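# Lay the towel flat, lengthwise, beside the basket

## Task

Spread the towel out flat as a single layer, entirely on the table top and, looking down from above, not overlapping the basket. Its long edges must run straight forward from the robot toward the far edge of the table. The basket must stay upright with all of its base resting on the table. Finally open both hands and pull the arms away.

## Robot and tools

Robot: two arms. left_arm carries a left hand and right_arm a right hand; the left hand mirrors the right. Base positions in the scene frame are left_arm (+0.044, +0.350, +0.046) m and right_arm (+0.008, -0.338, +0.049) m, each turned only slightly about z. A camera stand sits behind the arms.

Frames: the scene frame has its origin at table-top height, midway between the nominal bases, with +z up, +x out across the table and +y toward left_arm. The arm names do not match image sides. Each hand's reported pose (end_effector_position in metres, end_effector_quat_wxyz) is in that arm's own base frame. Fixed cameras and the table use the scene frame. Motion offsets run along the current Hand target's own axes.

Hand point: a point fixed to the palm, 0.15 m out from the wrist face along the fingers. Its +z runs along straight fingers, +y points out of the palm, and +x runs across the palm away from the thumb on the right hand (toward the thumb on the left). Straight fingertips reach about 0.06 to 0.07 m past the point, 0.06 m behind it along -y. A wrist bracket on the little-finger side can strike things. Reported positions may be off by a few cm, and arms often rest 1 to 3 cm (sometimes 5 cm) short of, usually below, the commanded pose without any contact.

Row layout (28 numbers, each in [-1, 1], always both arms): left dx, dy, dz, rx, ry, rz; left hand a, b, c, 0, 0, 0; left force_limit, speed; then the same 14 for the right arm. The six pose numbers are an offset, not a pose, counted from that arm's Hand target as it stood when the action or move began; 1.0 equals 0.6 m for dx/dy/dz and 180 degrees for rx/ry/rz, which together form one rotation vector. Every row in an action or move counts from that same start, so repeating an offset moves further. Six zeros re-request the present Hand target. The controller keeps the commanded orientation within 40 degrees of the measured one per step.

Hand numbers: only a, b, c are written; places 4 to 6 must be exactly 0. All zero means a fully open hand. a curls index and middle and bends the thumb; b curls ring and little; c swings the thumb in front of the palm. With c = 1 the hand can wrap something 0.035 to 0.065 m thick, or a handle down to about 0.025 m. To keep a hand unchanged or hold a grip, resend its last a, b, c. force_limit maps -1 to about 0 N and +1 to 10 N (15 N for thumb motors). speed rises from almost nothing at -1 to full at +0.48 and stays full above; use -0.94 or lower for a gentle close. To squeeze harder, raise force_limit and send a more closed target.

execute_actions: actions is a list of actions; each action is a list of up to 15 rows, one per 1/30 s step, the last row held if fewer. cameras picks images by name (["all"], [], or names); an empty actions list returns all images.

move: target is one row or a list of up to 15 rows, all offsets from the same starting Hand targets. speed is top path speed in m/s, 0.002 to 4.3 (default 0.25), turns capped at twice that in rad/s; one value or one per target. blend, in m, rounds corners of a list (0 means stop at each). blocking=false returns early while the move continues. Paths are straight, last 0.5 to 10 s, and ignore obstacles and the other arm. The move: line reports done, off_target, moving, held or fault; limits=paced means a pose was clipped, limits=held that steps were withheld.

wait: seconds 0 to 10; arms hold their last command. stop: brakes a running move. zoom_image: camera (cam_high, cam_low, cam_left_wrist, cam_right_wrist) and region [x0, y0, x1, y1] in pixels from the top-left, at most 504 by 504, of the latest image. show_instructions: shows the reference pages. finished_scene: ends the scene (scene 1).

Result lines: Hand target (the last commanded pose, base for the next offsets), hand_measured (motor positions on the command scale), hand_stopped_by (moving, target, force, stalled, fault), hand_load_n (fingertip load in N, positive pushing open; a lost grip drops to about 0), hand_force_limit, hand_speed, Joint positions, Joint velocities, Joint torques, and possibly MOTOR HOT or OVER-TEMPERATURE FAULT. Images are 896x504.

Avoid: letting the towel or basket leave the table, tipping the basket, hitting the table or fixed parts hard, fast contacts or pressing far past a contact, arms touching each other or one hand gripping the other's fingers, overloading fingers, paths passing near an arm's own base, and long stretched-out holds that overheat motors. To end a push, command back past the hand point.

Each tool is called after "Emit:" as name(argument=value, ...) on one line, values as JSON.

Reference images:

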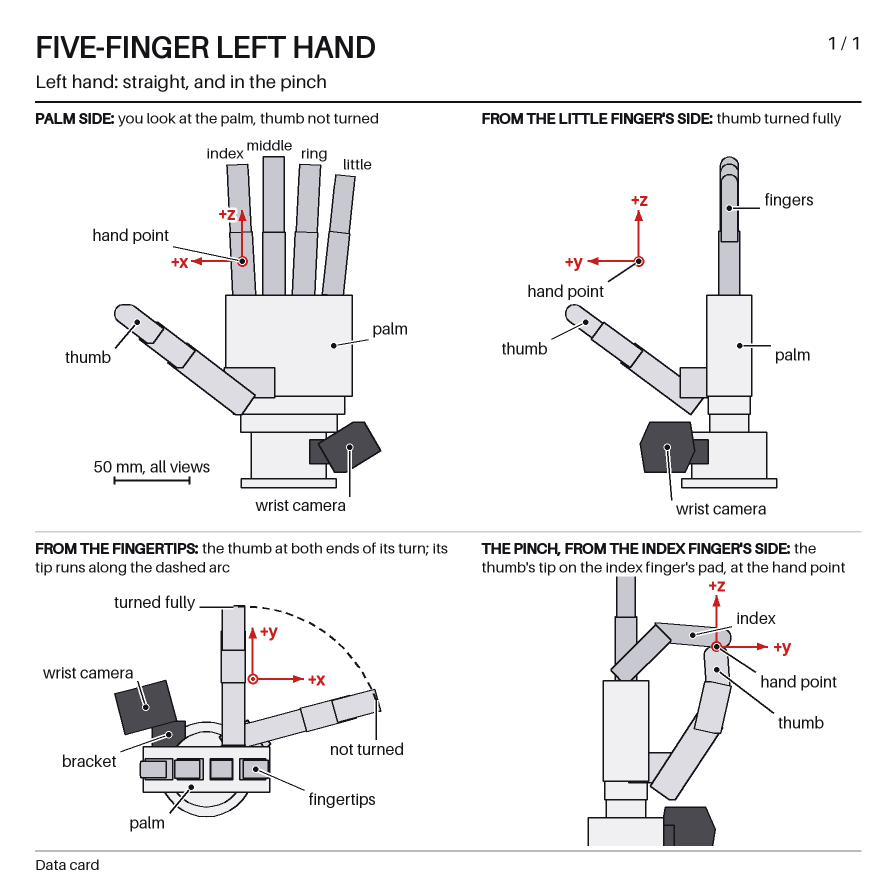

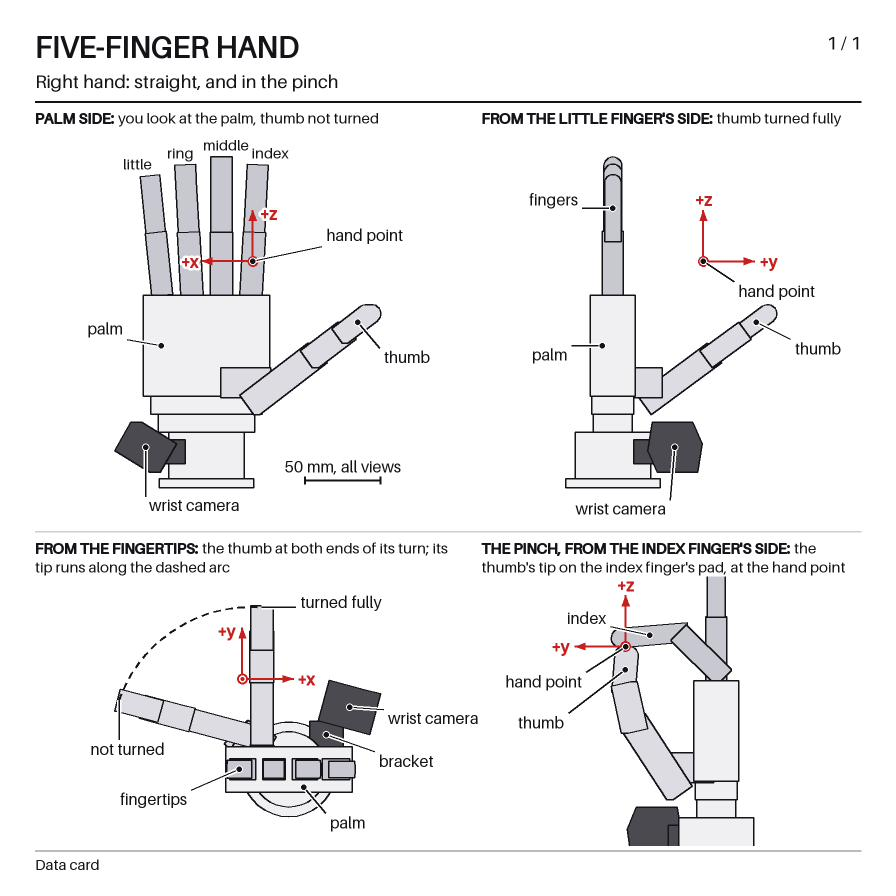

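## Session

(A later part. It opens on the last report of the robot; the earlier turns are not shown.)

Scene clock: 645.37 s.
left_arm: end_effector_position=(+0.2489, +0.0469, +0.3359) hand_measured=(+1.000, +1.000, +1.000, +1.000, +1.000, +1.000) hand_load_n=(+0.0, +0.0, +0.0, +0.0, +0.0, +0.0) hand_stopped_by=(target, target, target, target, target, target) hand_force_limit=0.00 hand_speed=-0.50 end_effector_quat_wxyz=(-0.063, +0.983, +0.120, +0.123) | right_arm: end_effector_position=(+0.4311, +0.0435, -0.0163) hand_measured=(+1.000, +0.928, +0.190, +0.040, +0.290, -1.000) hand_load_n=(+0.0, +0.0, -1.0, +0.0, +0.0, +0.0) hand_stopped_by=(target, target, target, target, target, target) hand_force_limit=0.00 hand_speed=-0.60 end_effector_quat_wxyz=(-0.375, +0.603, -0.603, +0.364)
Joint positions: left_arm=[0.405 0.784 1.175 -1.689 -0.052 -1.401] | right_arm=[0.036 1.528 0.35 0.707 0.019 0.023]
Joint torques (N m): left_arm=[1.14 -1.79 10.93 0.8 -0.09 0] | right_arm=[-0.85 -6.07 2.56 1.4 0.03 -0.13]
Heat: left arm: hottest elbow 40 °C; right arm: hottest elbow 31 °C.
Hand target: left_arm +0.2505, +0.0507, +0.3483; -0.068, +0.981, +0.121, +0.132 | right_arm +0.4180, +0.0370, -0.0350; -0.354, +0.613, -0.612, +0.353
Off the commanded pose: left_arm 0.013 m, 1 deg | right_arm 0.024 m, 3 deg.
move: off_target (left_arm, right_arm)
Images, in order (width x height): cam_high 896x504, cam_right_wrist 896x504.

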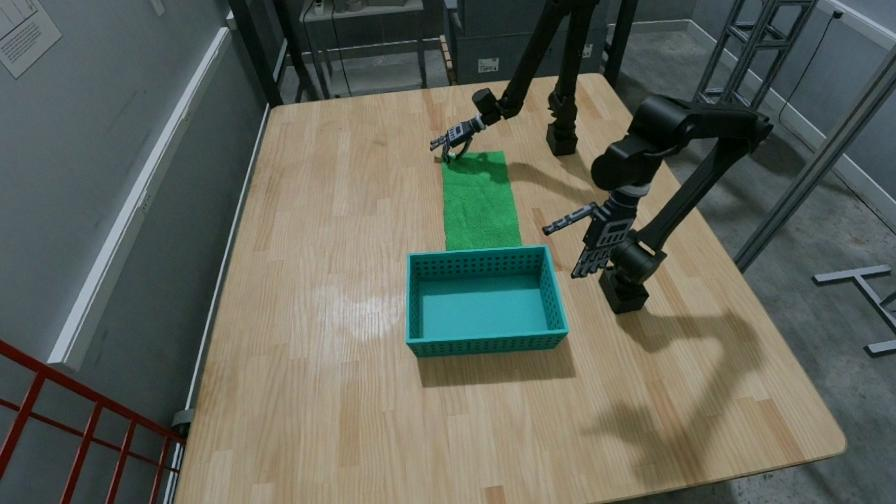

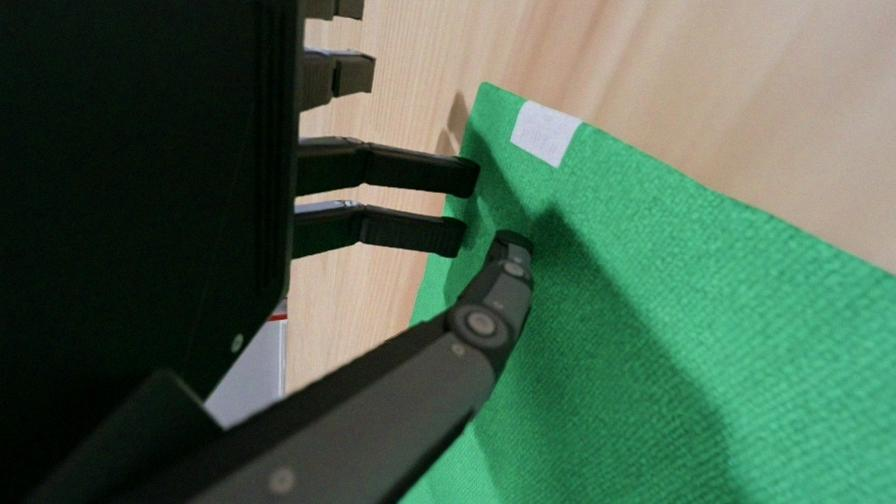

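Emit:
move(target=[[0,0,0,0,0,0,0,0,0,0,0,0,0,-0.5,-0.0588,-0.0806,0.1396,0,-0.0722,-0.0417,0.48,0,1,0,0,0,0,-0.6],[0,0,0,0,0,0,0,0,0,0,0,0,0,-0.5,-0.1425,-0.1433,0.2483,0,-0.1443,-0.0833,0.48,0,1,0,0,0,0,-0.6]], speed=0.1, blend=[0.03, 0], cameras=["cam_right_wrist", "cam_high"])

Scene clock: 653.97 s.
left_arm: end_effector_position=(+0.2489, +0.0469, +0.3359) hand_measured=(+1.000, +1.000, +1.000, +1.000, +1.000, +1.000) hand_load_n=(+0.0, +0.0, +0.0, +0.0, +0.0, +0.0) hand_stopped_by=(target, target, target, target, target, target) hand_force_limit=0.00 hand_speed=-0.50 end_effector_quat_wxyz=(-0.063, +0.983, +0.120, +0.123) | right_arm: end_effector_position=(+0.5922, +0.1134, -0.0103) hand_measured=(+1.000, +0.928, +0.190, +0.040, +0.290, -1.000) hand_load_n=(+0.0, +0.0, -1.0, +0.0, +0.0, +0.0) hand_stopped_by=(target, target, target, target, target, target) hand_force_limit=0.00 hand_speed=-0.60 end_effector_quat_wxyz=(-0.445, +0.736, -0.432, +0.269)
Joint positions: left_arm=[0.405 0.784 1.175 -1.689 -0.052 -1.401] | right_arm=[0.039 1.842 0.906 0.415 -0.403 -0.235]
Joint torques (N m): left_arm=[1.26 -1.79 10.97 0.73 -0.09 0.01] | right_arm=[1.61 -10.99 6.42 0.85 -0.09 -0.13]
Heat: left arm: hottest elbow 40 °C; right arm: hottest elbow 31 °C.
Hand target: left_arm +0.2505, +0.0507, +0.3483; -0.068, +0.981, +0.121, +0.132 | right_arm +0.5900, +0.1225, -0.0349; -0.433, +0.750, -0.433, +0.250
Off the commanded pose: left_arm 0.013 m, 1 deg | right_arm 0.027 m, 3 deg.
move: off_target (left_arm, right_arm)
Images, in order (width x height): cam_high 896x504, cam_right_wrist 896x504.

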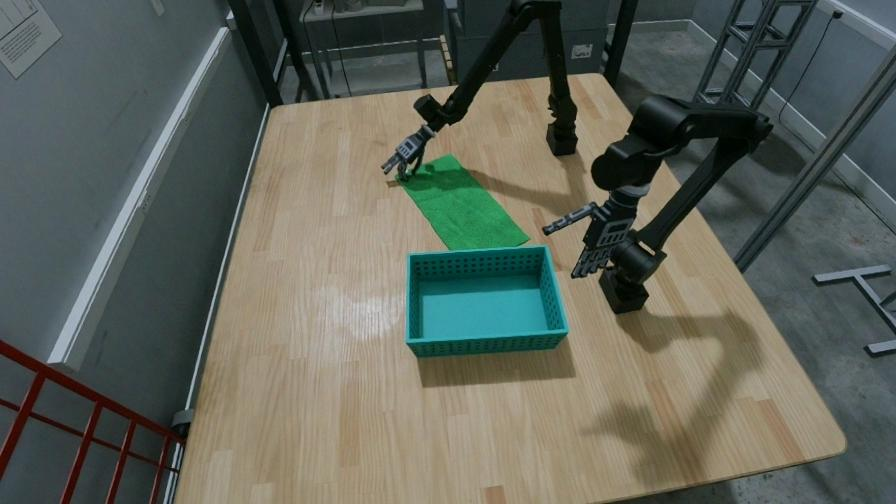

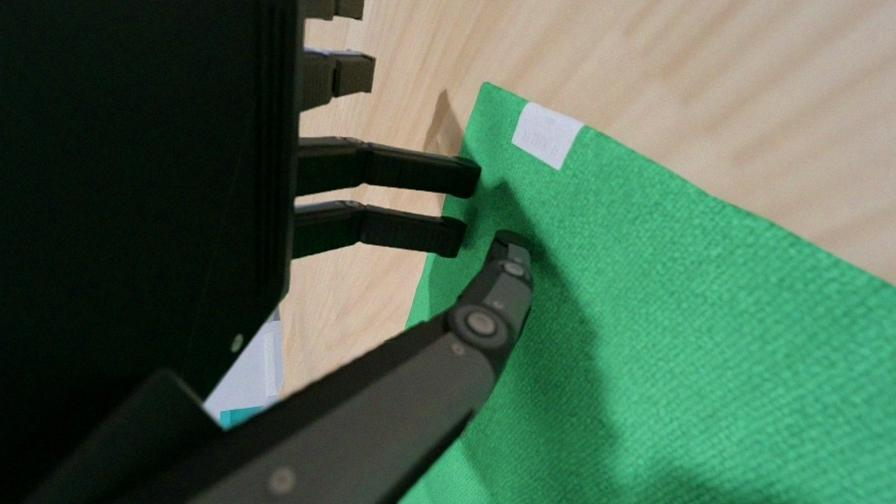

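Emit:
zoom_image(camera="cam_high", region=[370, 130, 550, 270])

Scaled by 2.800 from the camera's 896x504 image, which has a finer 1280x720 frame.

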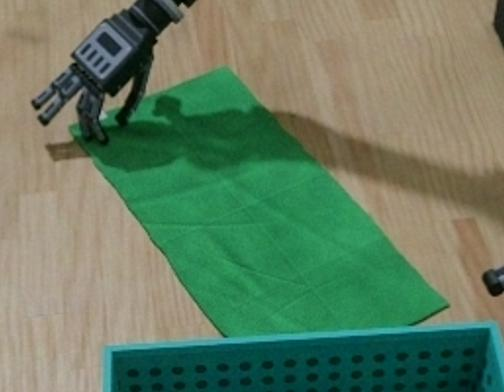

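Emit:
move(target=[[-0.1212,0.2708,0.1524,0.021,0.1854,0.3233,0,0,0,0,0,0,0,-0.5,0,-0.1443,-0.0833,0,0,0,0.48,0,1,0,0,0,0,-0.6],[-0.2423,0.5417,0.3047,0.0419,0.3708,0.6467,0.48,0,1,0,0,0,0,-0.4,0.1333,-0.0505,-0.696,0,0.2406,0.1389,0.48,0,1,0,0,0,0,-0.6]], speed=0.2, blend=[0.03, 0], cameras=["all"])

Scene clock: 754.47 s.
left_arm: end_effector_position=(+0.2453, -0.2613, +0.1049) hand_measured=(+1.000, +0.928, +0.190, +0.040, +0.290, -1.000) hand_load_n=(+0.0, +0.0, +0.0, +0.0, +0.0, +0.0) hand_stopped_by=(target, target, target, target, target, target) hand_force_limit=0.00 hand_speed=-0.40 end_effector_quat_wxyz=(+0.240, -0.420, +0.757, -0.439) | right_arm: end_effector_position=(+0.3319, -0.1168, +0.1956) hand_measured=(+1.000, +0.928, +0.190, +0.040, +0.290, -1.000) hand_load_n=(+0.0, +0.0, +0.0, +0.0, +0.0, +0.5) hand_stopped_by=(target, target, target, target, target, target) hand_force_limit=0.00 hand_speed=-0.60 end_effector_quat_wxyz=(+0.287, -0.502, +0.708, -0.406)
Joint positions: left_arm=[-0.835 0.794 0.373 -0.119 -0.234 -0.144] | right_arm=[-0.478 0.691 0.584 -0.427 -0.12 -0.072]
Joint torques (N m): left_arm=[-0.32 -2.49 8.06 2.39 -0.02 0.01] | right_arm=[-0.91 -2.49 8.29 1.68 -0.13 -0.03]
Heat: left arm: hottest elbow 40 °C; right arm: hottest elbow 34 °C.
Hand target: left_arm +0.2423, -0.2636, +0.1006; +0.238, -0.413, +0.761, -0.440 | right_arm +0.3301, -0.1202, +0.2000; +0.287, -0.497, +0.709, -0.409
Off the commanded pose: left_arm 0.006 m, 1 deg | right_arm 0.006 m, 1 deg.
move: done

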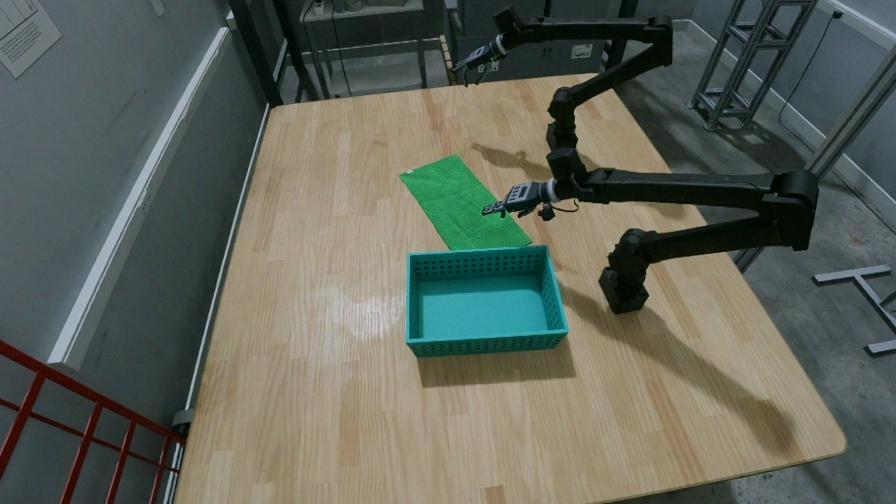

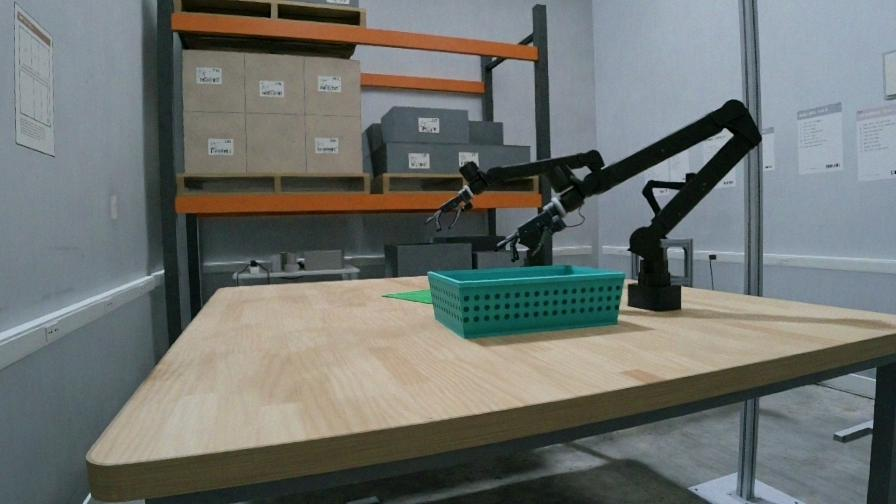

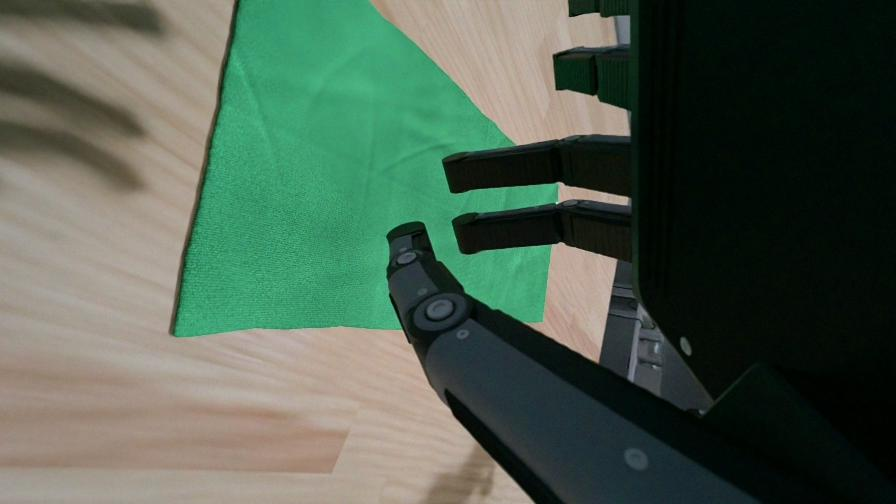

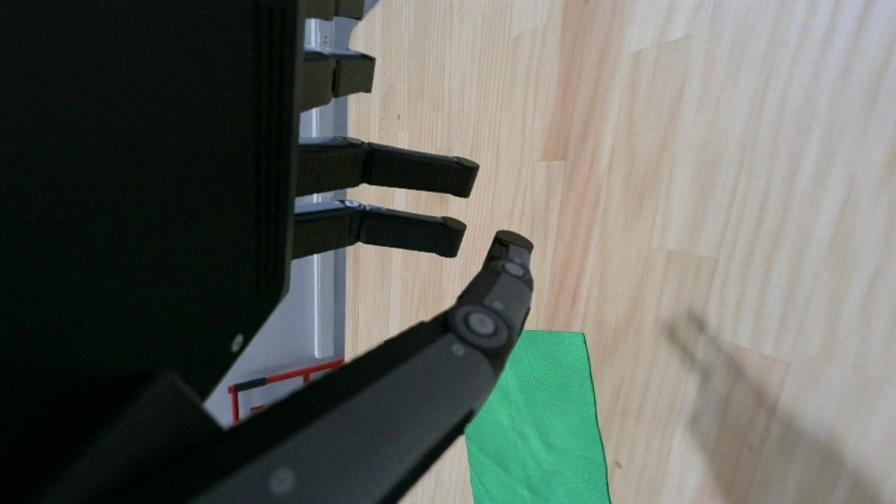

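Emit:
move(target=[0,0.1235,0.0713,0,0,0,0.48,0,1,0,0,0,0,-0.4,0,0,0,0,0,0,0.48,0,1,0,0,0,0,-0.6], speed=0.15, cameras=["cam_left_wrist", "cam_high"])

Emit:
zoom_image(camera="cam_high", region=[440, 160, 600, 280])

Scene clock: 787.77 s.
left_arm: end_effector_position=(+0.2465, -0.2627, +0.0181) hand_measured=(+1.000, +0.928, +0.190, +0.040, +0.290, -1.000) hand_load_n=(+0.0, +0.0, +0.0, +0.0, +0.0, +0.0) hand_stopped_by=(target, target, target, target, target, target) hand_force_limit=0.00 hand_speed=-0.40 end_effector_quat_wxyz=(+0.240, -0.420, +0.758, -0.438) | right_arm: end_effector_position=(+0.3319, -0.1168, +0.1956) hand_measured=(+1.000, +0.928, +0.190, +0.040, +0.290, -1.000) hand_load_n=(+0.0, -0.5, +0.0, +0.0, +0.0, +0.0) hand_stopped_by=(target, target, target, target, target, target) hand_force_limit=0.00 hand_speed=-0.60 end_effector_quat_wxyz=(+0.287, -0.502, +0.708, -0.406)
Joint positions: left_arm=[-0.836 1.1 0.224 0.335 -0.234 -0.144] | right_arm=[-0.478 0.691 0.584 -0.427 -0.12 -0.072]
Joint torques (N m): left_arm=[-0.38 -3.55 5.78 2.4 -0.02 0.01] | right_arm=[-0.85 -2.49 8.29 1.68 -0.13 -0.03]
Heat: left arm: hottest elbow 39 °C; right arm: hottest elbow 36 °C.
Hand target: left_arm +0.2423, -0.2638, +0.0151; +0.238, -0.413, +0.761, -0.440 | right_arm +0.3301, -0.1202, +0.2000; +0.287, -0.497, +0.709, -0.409
Off the commanded pose: left_arm 0.005 m, 1 deg | right_arm 0.006 m, 1 deg.
move: done
Images, in order (width x height): cam_high 896x504, cam_left_wrist 896x504.

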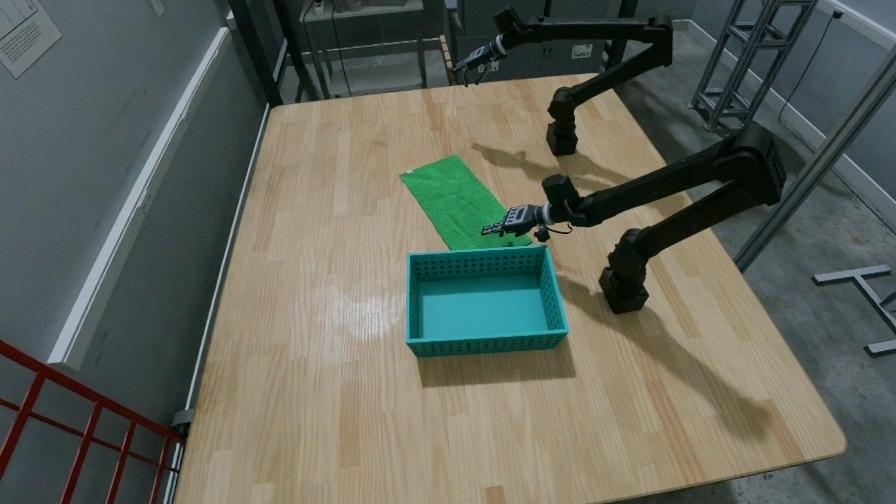

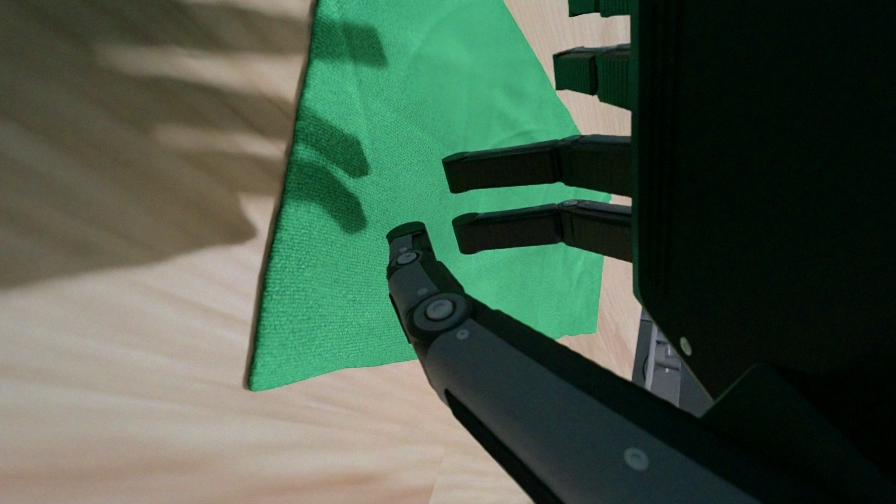

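Scaled by 3.150 from the camera's 896x504 image, which has a finer 1280x720 frame.

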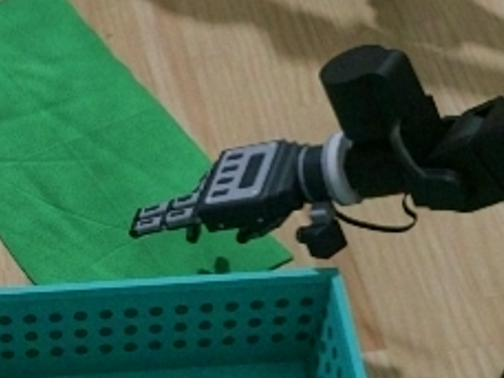

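Emit:
move(target=[0.0352,0.0237,0.059,0,0,0,0.48,0,1,0,0,0,0,-0.4,0,0,0,0,0,0,0.48,0,1,0,0,0,0,-0.6], speed=0.1, cameras=["cam_left_wrist", "cam_high"])

Emit:
zoom_image(camera="cam_high", region=[440, 160, 600, 280])

Scene clock: 801.70 s.
left_arm: end_effector_position=(+0.2474, -0.2813, -0.0171) hand_measured=(+1.000, +0.928, +0.190, +0.040, +0.290, -1.000) hand_load_n=(+0.0, +0.0, -1.5, +0.0, +0.0, +0.0) hand_stopped_by=(target, target, target, target, target, target) hand_force_limit=0.00 hand_speed=-0.40 end_effector_quat_wxyz=(+0.243, -0.416, +0.761, -0.435) | right_arm: end_effector_position=(+0.3319, -0.1168, +0.1956) hand_measured=(+1.000, +0.928, +0.190, +0.040, +0.290, -1.000) hand_load_n=(+0.0, +0.0, +0.0, +0.0, +0.0, +0.0) hand_stopped_by=(target, target, target, target, target, target) hand_force_limit=0.00 hand_speed=-0.60 end_effector_quat_wxyz=(+0.287, -0.502, +0.708, -0.406)
Joint positions: left_arm=[-0.891 1.345 0.23 0.562 -0.284 -0.161] | right_arm=[-0.478 0.691 0.584 -0.427 -0.12 -0.072]
Joint torques (N m): left_arm=[-0.56 -4.19 7.2 1.77 -0.04 -0.11] | right_arm=[-0.91 -2.49 8.29 1.68 -0.13 -0.03]
Heat: left arm: hottest elbow 38 °C; right arm: hottest elbow 36 °C.
Hand target: left_arm +0.2506, -0.2943, -0.0149; +0.238, -0.413, +0.761, -0.440 | right_arm +0.3301, -0.1202, +0.2000; +0.287, -0.497, +0.709, -0.409
Off the commanded pose: left_arm 0.014 m, 1 deg | right_arm 0.006 m, 1 deg.
move: off_target (left_arm)
Images, in order (width x height): cam_high 896x504, cam_left_wrist 896x504.

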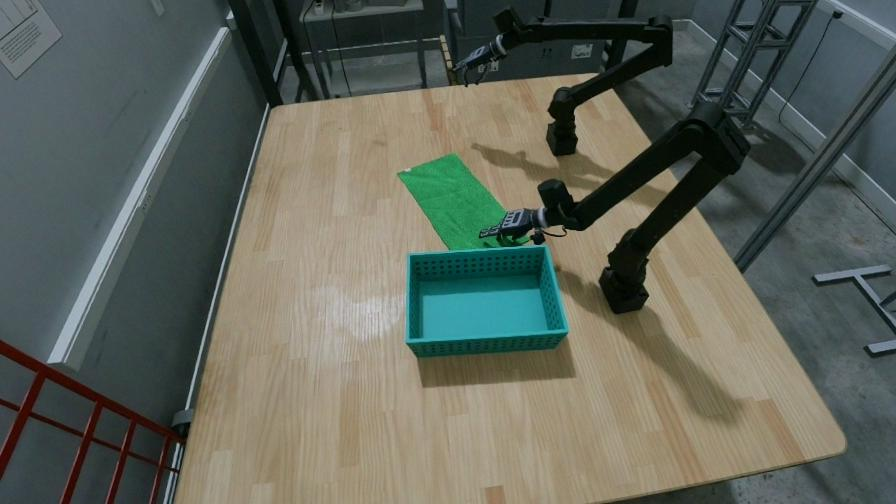

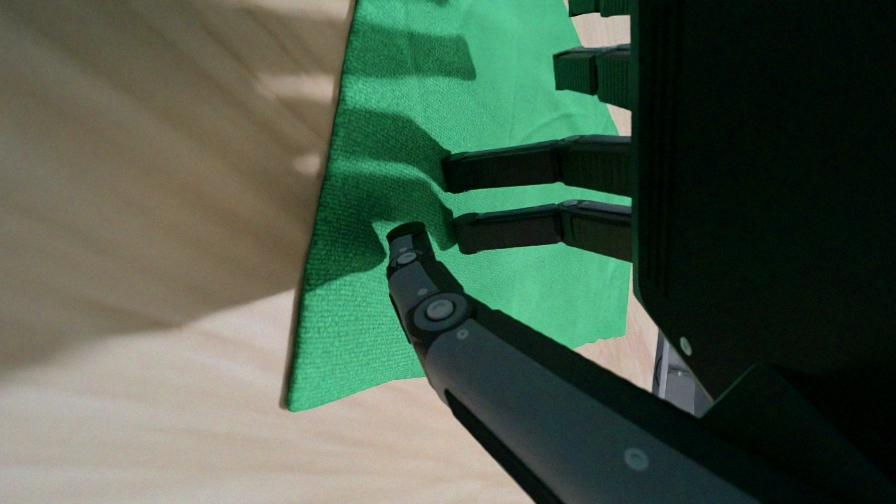

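Scaled by 3.150 from the camera's 896x504 image, which has a finer 1280x720 frame.

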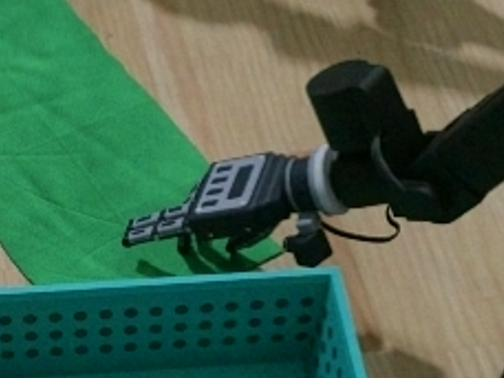

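Emit:
move(target=[[0,0.026,0.015,0,0,0,0.48,0,1,0,0,0,0,-0.4,0,0,0,0,0,0,0.48,0,1,0,0,0,0,-0.6],[0.1467,0.0497,-0.026,0,-0.0842,-0.0486,0.48,0,1,0,0,0,0,-0.4,0,0,0,0,0,0,0.48,0,1,0,0,0,0,-0.6],[0.3007,0.05,-0.0265,0,-0.1588,-0.0917,0.48,0,1,0,0,0,0,-0.4,0,0,0,0,0,0,0.48,0,1,0,0,0,0,-0.6]], speed=0.1, blend=[0.005, 0.03, 0], cameras=["cam_left_wrist", "cam_high"])

Emit:
zoom_image(camera="cam_high", region=[370, 110, 610, 270])

Scene clock: 839.03 s.
left_arm: end_effector_position=(+0.1426, -0.4171, -0.0199) hand_measured=(+1.000, +0.928, +0.190, +0.040, +0.290, -1.000) hand_load_n=(+0.5, +0.0, +3.5, +0.0, +0.0, +0.0) hand_stopped_by=(target, target, target, target, target, target) hand_force_limit=0.00 hand_speed=-0.40 end_effector_quat_wxyz=(-0.367, +0.610, -0.601, +0.362) | right_arm: end_effector_position=(+0.3319, -0.1168, +0.1956) hand_measured=(+1.000, +0.928, +0.190, +0.040, +0.290, -1.000) hand_load_n=(+0.0, +0.0, +0.0, +0.0, +0.0, +0.0) hand_stopped_by=(target, target, target, target, target, target) hand_force_limit=0.00 hand_speed=-0.60 end_effector_quat_wxyz=(+0.287, -0.502, +0.708, -0.406)
Joint positions: left_arm=[-1.573 1.729 0.844 -0.716 -1.083 -1.606] | right_arm=[-0.478 0.691 0.584 -0.427 -0.12 -0.072]
Joint torques (N m): left_arm=[-1.44 -7.82 7.43 0.58 0.77 -0.16] | right_arm=[-0.85 -2.49 8.29 1.68 -0.13 -0.03]
Heat: left arm: hottest elbow 37 °C; right arm: hottest elbow 37 °C.
Hand target: left_arm +0.1282, -0.4299, -0.0328; -0.353, +0.613, -0.612, +0.354 | right_arm +0.3301, -0.1202, +0.2000; +0.287, -0.497, +0.709, -0.409
Off the commanded pose: left_arm 0.023 m, 2 deg | right_arm 0.006 m, 1 deg.
move: off_target (left_arm)
Images, in order (width x height): cam_high 896x504, cam_left_wrist 896x504.

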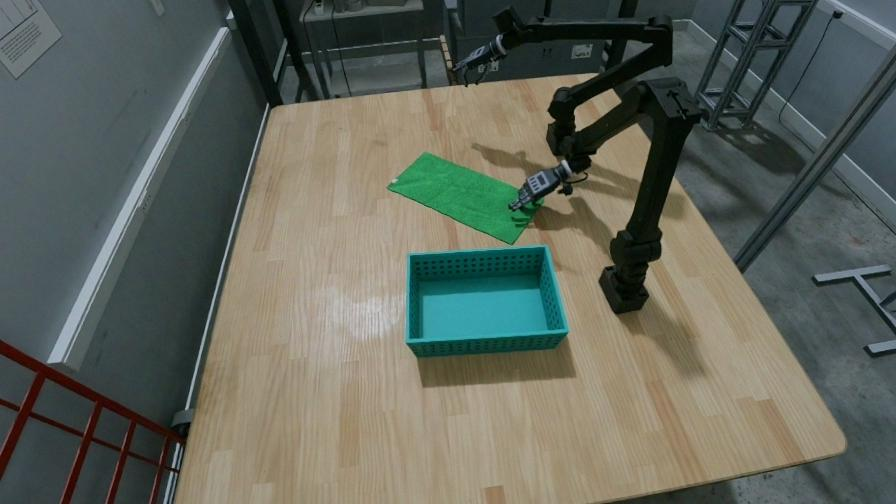

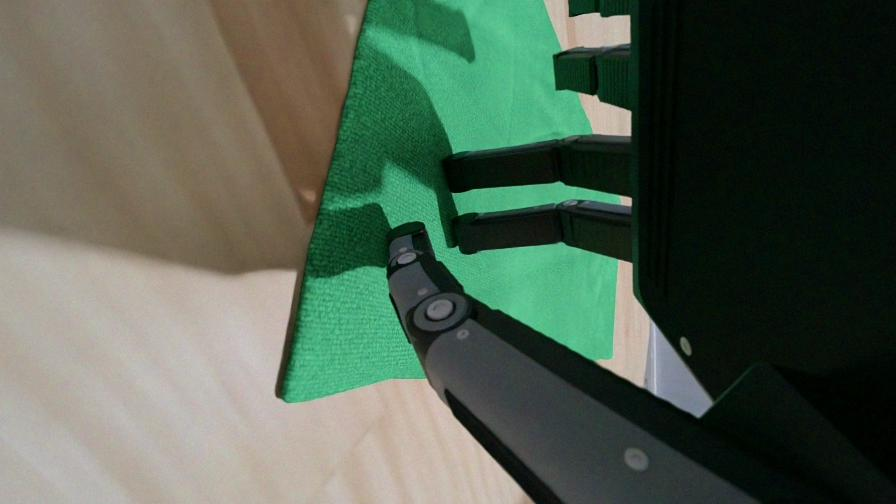

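Scaled by 2.100 from the camera's 896x504 image, which has a finer 1280x720 frame.

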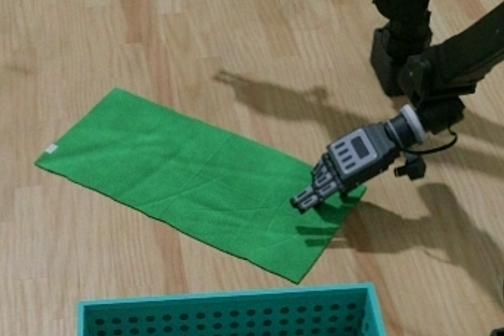

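Emit:
move(target=[[0,-0.1732,-0.1,0,0,0,0.48,0,1,0,0,0,0,-0.4,0,0,0,0,0,0,0.48,0,1,0,0,0,0,-0.6],[-0.5165,-0.528,-0.1282,0,0.1684,0.0972,0.48,0,1,0,0,0,0,-0.4,-0.4573,0.1458,0.3138,0,-0.1107,-0.0639,0.48,0,1,0,0,0,0,-0.6]], speed=0.2, blend=[0.03, 0], cameras=["cam_right_wrist", "cam_high"])

Emit:
zoom_image(camera="cam_high", region=[370, 110, 610, 270])

Scene clock: 879.50 s.
left_arm: end_effector_position=(+0.2126, -0.1217, +0.2444) hand_measured=(+1.000, +0.928, +0.190, +0.040, +0.290, -1.000) hand_load_n=(+0.0, +0.0, +0.0, +0.0, +0.0, +0.5) hand_stopped_by=(target, target, target, target, target, target) hand_force_limit=0.00 hand_speed=-0.40 end_effector_quat_wxyz=(+0.208, -0.411, +0.776, -0.431) | right_arm: end_effector_position=(+0.5126, +0.0886, +0.0137) hand_measured=(+1.000, +0.928, +0.190, +0.040, +0.290, -1.000) hand_load_n=(+0.0, +0.0, +0.0, +0.0, +0.0, +0.0) hand_stopped_by=(target, target, target, target, target, target) hand_force_limit=0.00 hand_speed=-0.60 end_effector_quat_wxyz=(-0.343, +0.636, -0.605, +0.333)
Joint positions: left_arm=[-0.132 0.402 0.672 -0.904 0.417 0.252] | right_arm=[0.139 1.565 0.666 0.324 0.083 0.044]
Joint torques (N m): left_arm=[1.26 0.5 15.49 1.47 0.32 0.02] | right_arm=[0.91 -10.05 8.25 2.7 -0.01 0]
Heat: left arm: hottest elbow 38 °C; right arm: hottest elbow 37 °C.
Hand target: left_arm +0.2199, -0.1195, +0.2795; +0.231, -0.400, +0.768, -0.444 | right_arm +0.5358, +0.0972, +0.0301; -0.363, +0.629, -0.596, +0.344
Off the commanded pose: left_arm 0.036 m, 3 deg | right_arm 0.030 m, 3 deg.
move: off_target (left_arm, right_arm)
Images, in order (width x height): cam_high 896x504, cam_right_wrist 896x504.

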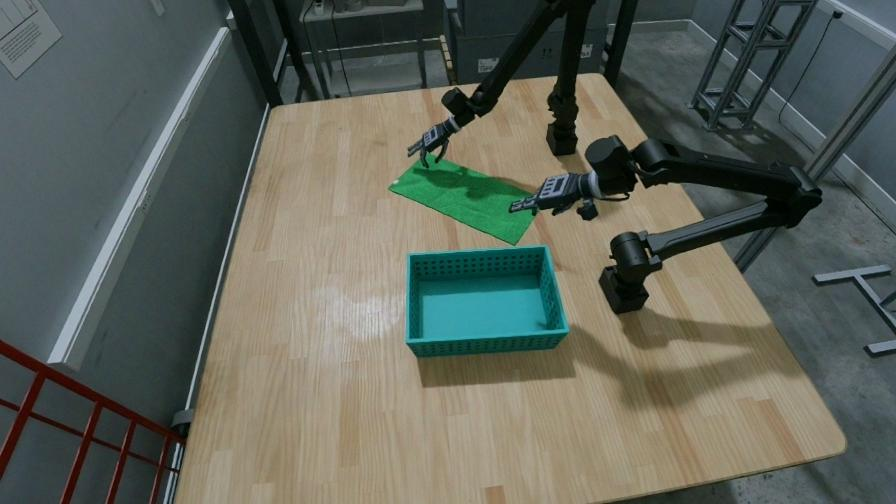

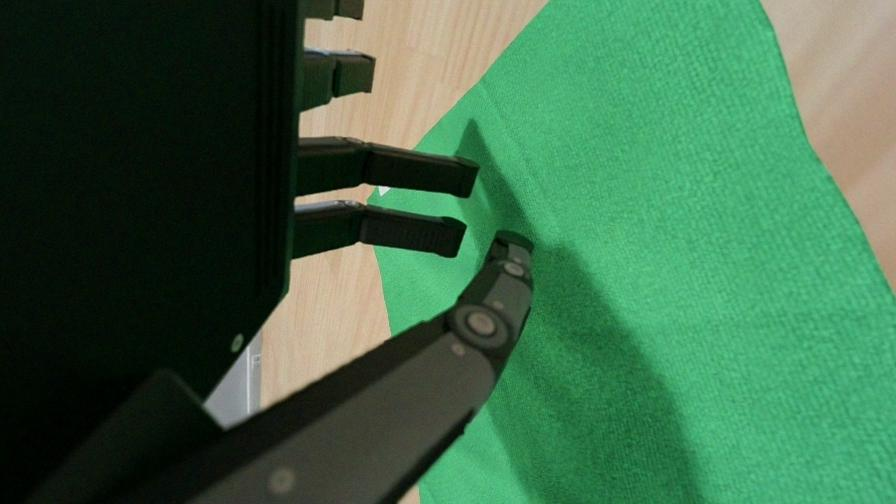

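Scaled by 2.100 from the camera's 896x504 image, which has a finer 1280x720 frame.

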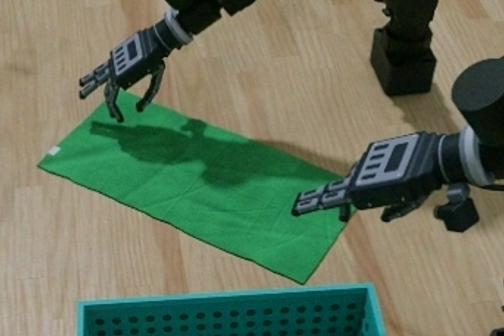

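Emit:
move(target=[0,0,0,0,0,0,0.48,0,1,0,0,0,0,-0.4,0.0057,0.0997,0.034,0,0,0,0.48,0,1,0,0,0,0,-0.6], speed=0.08, cameras=["cam_right_wrist", "cam_high"])

Emit:
zoom_image(camera="cam_high", region=[370, 110, 610, 270])

Scene clock: 899.53 s.
left_arm: end_effector_position=(+0.2126, -0.1217, +0.2445) hand_measured=(+1.000, +0.928, +0.190, +0.040, +0.290, -1.000) hand_load_n=(+0.0, +0.0, +0.0, +0.0, +0.0, +0.0) hand_stopped_by=(target, target, target, target, target, target) hand_force_limit=0.00 hand_speed=-0.40 end_effector_quat_wxyz=(+0.208, -0.410, +0.776, -0.432) | right_arm: end_effector_position=(+0.5338, +0.0923, -0.0116) hand_measured=(+1.000, +0.928, +0.190, +0.040, +0.290, -1.000) hand_load_n=(+0.0, +0.0, -1.0, +0.0, +0.0, +0.0) hand_stopped_by=(target, target, target, target, target, target) hand_force_limit=0.00 hand_speed=-0.60 end_effector_quat_wxyz=(-0.374, +0.620, -0.591, +0.356)
Joint positions: left_arm=[-0.131 0.402 0.672 -0.904 0.419 0.253] | right_arm=[0.139 1.7 0.656 0.557 0.08 0.044]
Joint torques (N m): left_arm=[1.26 0.62 15.43 1.42 0.33 0.03] | right_arm=[0.44 -9.35 3.47 2.19 -0.06 -0.02]
Heat: left arm: hottest elbow 44 °C; right arm: hottest elbow 37 °C.
Hand target: left_arm +0.2198, -0.1196, +0.2796; +0.231, -0.400, +0.768, -0.444 | right_arm +0.5239, +0.0931, -0.0318; -0.363, +0.628, -0.596, +0.344
Off the commanded pose: left_arm 0.036 m, 3 deg | right_arm 0.023 m, 2 deg.
move: off_target (left_arm, right_arm)
Images, in order (width x height): cam_high 896x504, cam_right_wrist 896x504.

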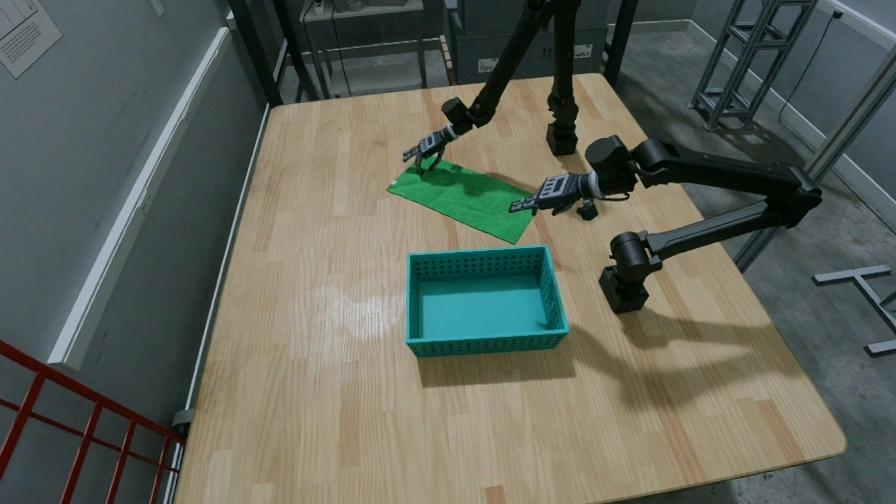

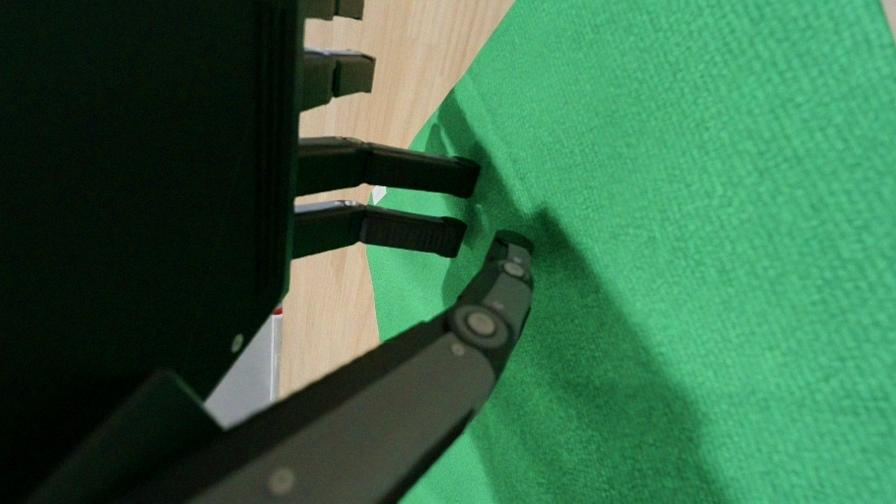

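Scaled by 2.100 from the camera's 896x504 image, which has a finer 1280x720 frame.

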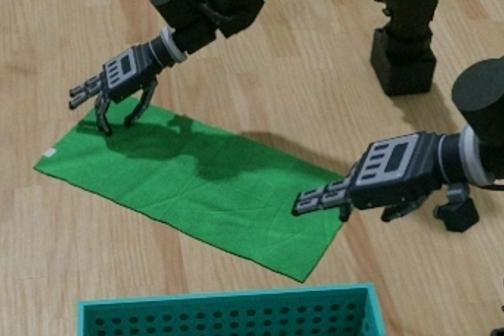

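Emit:
move(target=[[0,0,0,0,0,0,0.48,0,1,0,0,0,0,-0.4,-0.1338,-0.0443,0.0768,0,-0.0986,-0.0569,0.48,0,1,0,0,0,0,-0.6],[0,0,0,0,0,0,0.48,0,1,0,0,0,0,-0.4,-0.2903,-0.0653,0.113,0,-0.1973,-0.1139,0.48,0,1,0,0,0,0,-0.6]], speed=0.1, blend=[0.03, 0], cameras=["cam_right_wrist", "cam_high"])

Emit:
zoom_image(camera="cam_high", region=[370, 110, 610, 270])

Scene clock: 920.60 s.
left_arm: end_effector_position=(+0.2126, -0.1217, +0.2445) hand_measured=(+1.000, +0.928, +0.190, +0.040, +0.290, -1.000) hand_load_n=(+0.0, +0.0, +0.0, +0.0, +0.0, +0.0) hand_stopped_by=(target, target, target, target, target, target) hand_force_limit=0.00 hand_speed=-0.40 end_effector_quat_wxyz=(+0.208, -0.410, +0.776, -0.432) | right_arm: end_effector_position=(+0.5974, +0.2589, -0.0080) hand_measured=(+1.000, +0.928, +0.190, +0.040, +0.290, -1.000) hand_load_n=(+0.0, +0.0, -0.5, +0.0, +0.0, +0.0) hand_stopped_by=(target, target, target, target, target, target) hand_force_limit=0.00 hand_speed=-0.60 end_effector_quat_wxyz=(-0.472, +0.785, -0.341, +0.214)
Joint positions: left_arm=[-0.131 0.402 0.672 -0.904 0.419 0.253] | right_arm=[0.269 1.923 1.063 0.33 -0.409 -0.245]
Joint torques (N m): left_arm=[1.2 0.73 15.49 1.4 0.33 0.01] | right_arm=[1.9 -12.86 7.02 0.99 -0.23 -0.11]
Heat: left arm: hottest elbow 47 °C; right arm: hottest elbow 36 °C.
Hand target: left_arm +0.2198, -0.1196, +0.2796; +0.231, -0.400, +0.768, -0.444 | right_arm +0.5927, +0.2711, -0.0319; -0.460, +0.797, -0.338, +0.195
Off the commanded pose: left_arm 0.036 m, 3 deg | right_arm 0.027 m, 3 deg.
move: off_target (left_arm, right_arm)
Images, in order (width x height): cam_high 896x504, cam_right_wrist 896x504.

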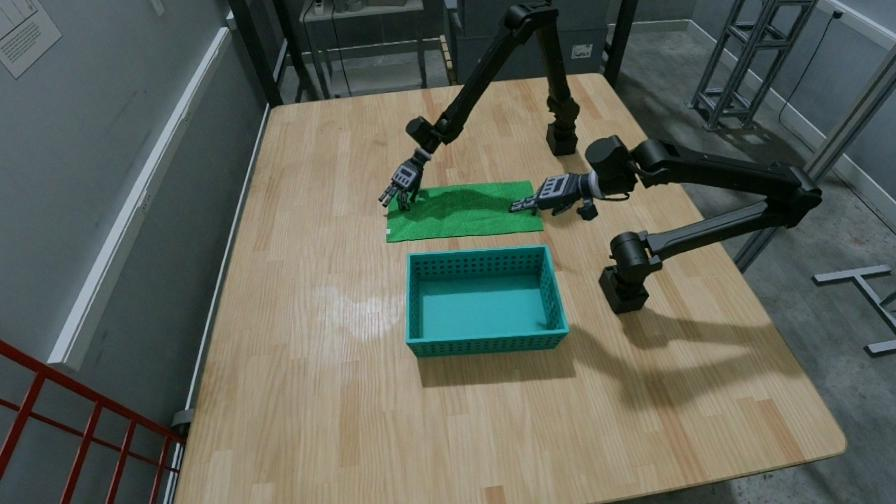

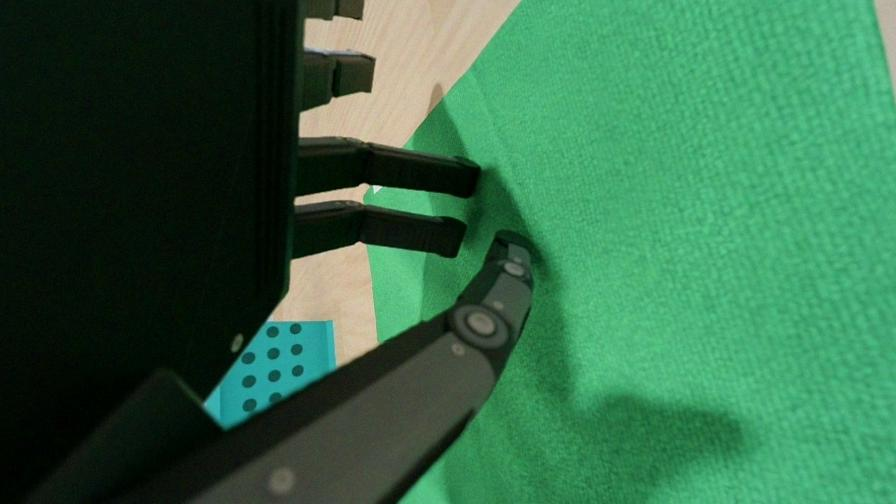

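Scaled by 2.100 from the camera's 896x504 image, which has a finer 1280x720 frame.

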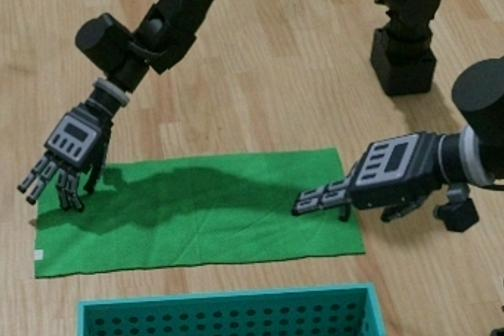

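Emit:
move(target=[0,0,0,0,0,0,0.48,0,1,0,0,0,0,-0.4,-0.0206,-0.0157,0.0272,0,-0.0144,-0.0083,0.48,0,1,0,0,0,0,-0.6], speed=0.06, cameras=["cam_high"])

Emit:
zoom_image(camera="cam_high", region=[370, 110, 610, 270])

Scene clock: 963.10 s.
left_arm: end_effector_position=(+0.2126, -0.1217, +0.2445) hand_measured=(+1.000, +0.928, +0.190, +0.040, +0.290, -1.000) hand_load_n=(+0.0, +0.0, +0.0, +0.0, +0.0, +0.0) hand_stopped_by=(target, target, target, target, target, target) hand_force_limit=0.00 hand_speed=-0.40 end_effector_quat_wxyz=(+0.208, -0.410, +0.776, -0.432) | right_arm: end_effector_position=(+0.6026, +0.2810, -0.0072) hand_measured=(+1.000, +0.928, +0.190, +0.040, +0.290, -1.000) hand_load_n=(+0.0, +0.0, -1.0, +0.0, +0.5, +0.0) hand_stopped_by=(target, target, target, target, target, target) hand_force_limit=0.00 hand_speed=-0.60 end_effector_quat_wxyz=(-0.477, +0.794, -0.320, +0.202)
Joint positions: left_arm=[-0.131 0.402 0.672 -0.904 0.419 0.253] | right_arm=[0.295 1.949 1.116 0.297 -0.431 -0.262]
Joint torques (N m): left_arm=[1.38 0.56 15.47 1.39 0.32 0.01] | right_arm=[1.85 -13.39 7.15 0.91 -0.23 -0.11]
Heat: left arm: hottest elbow 51 °C; right arm: hottest elbow 35 °C.
Hand target: left_arm +0.2198, -0.1196, +0.2796; +0.231, -0.400, +0.768, -0.444 | right_arm +0.5978, +0.2930, -0.0318; -0.465, +0.806, -0.317, +0.183
Off the commanded pose: left_arm 0.036 m, 3 deg | right_arm 0.028 m, 3 deg.
move: off_target (left_arm, right_arm)
Images, in order (width x height): cam_high 896x504.

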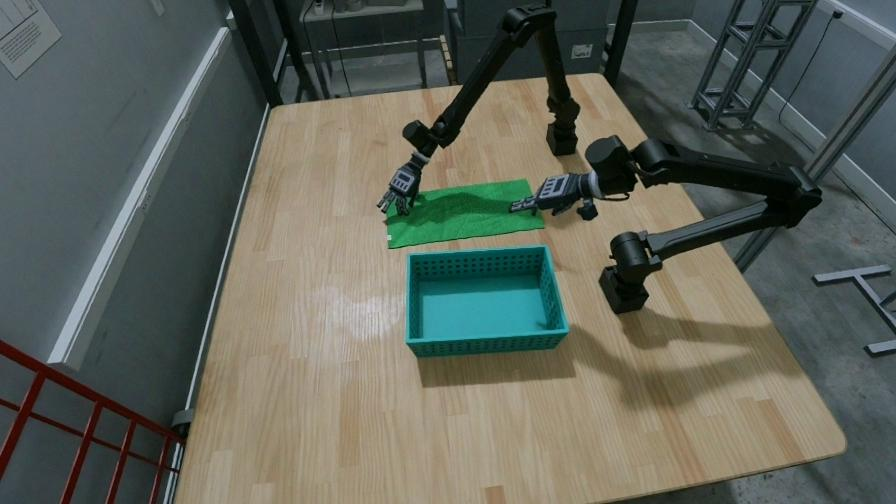

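Scaled by 2.100 from the camera's 896x504 image, which has a finer 1280x720 frame.

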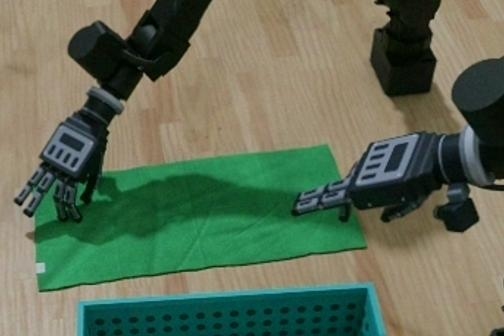

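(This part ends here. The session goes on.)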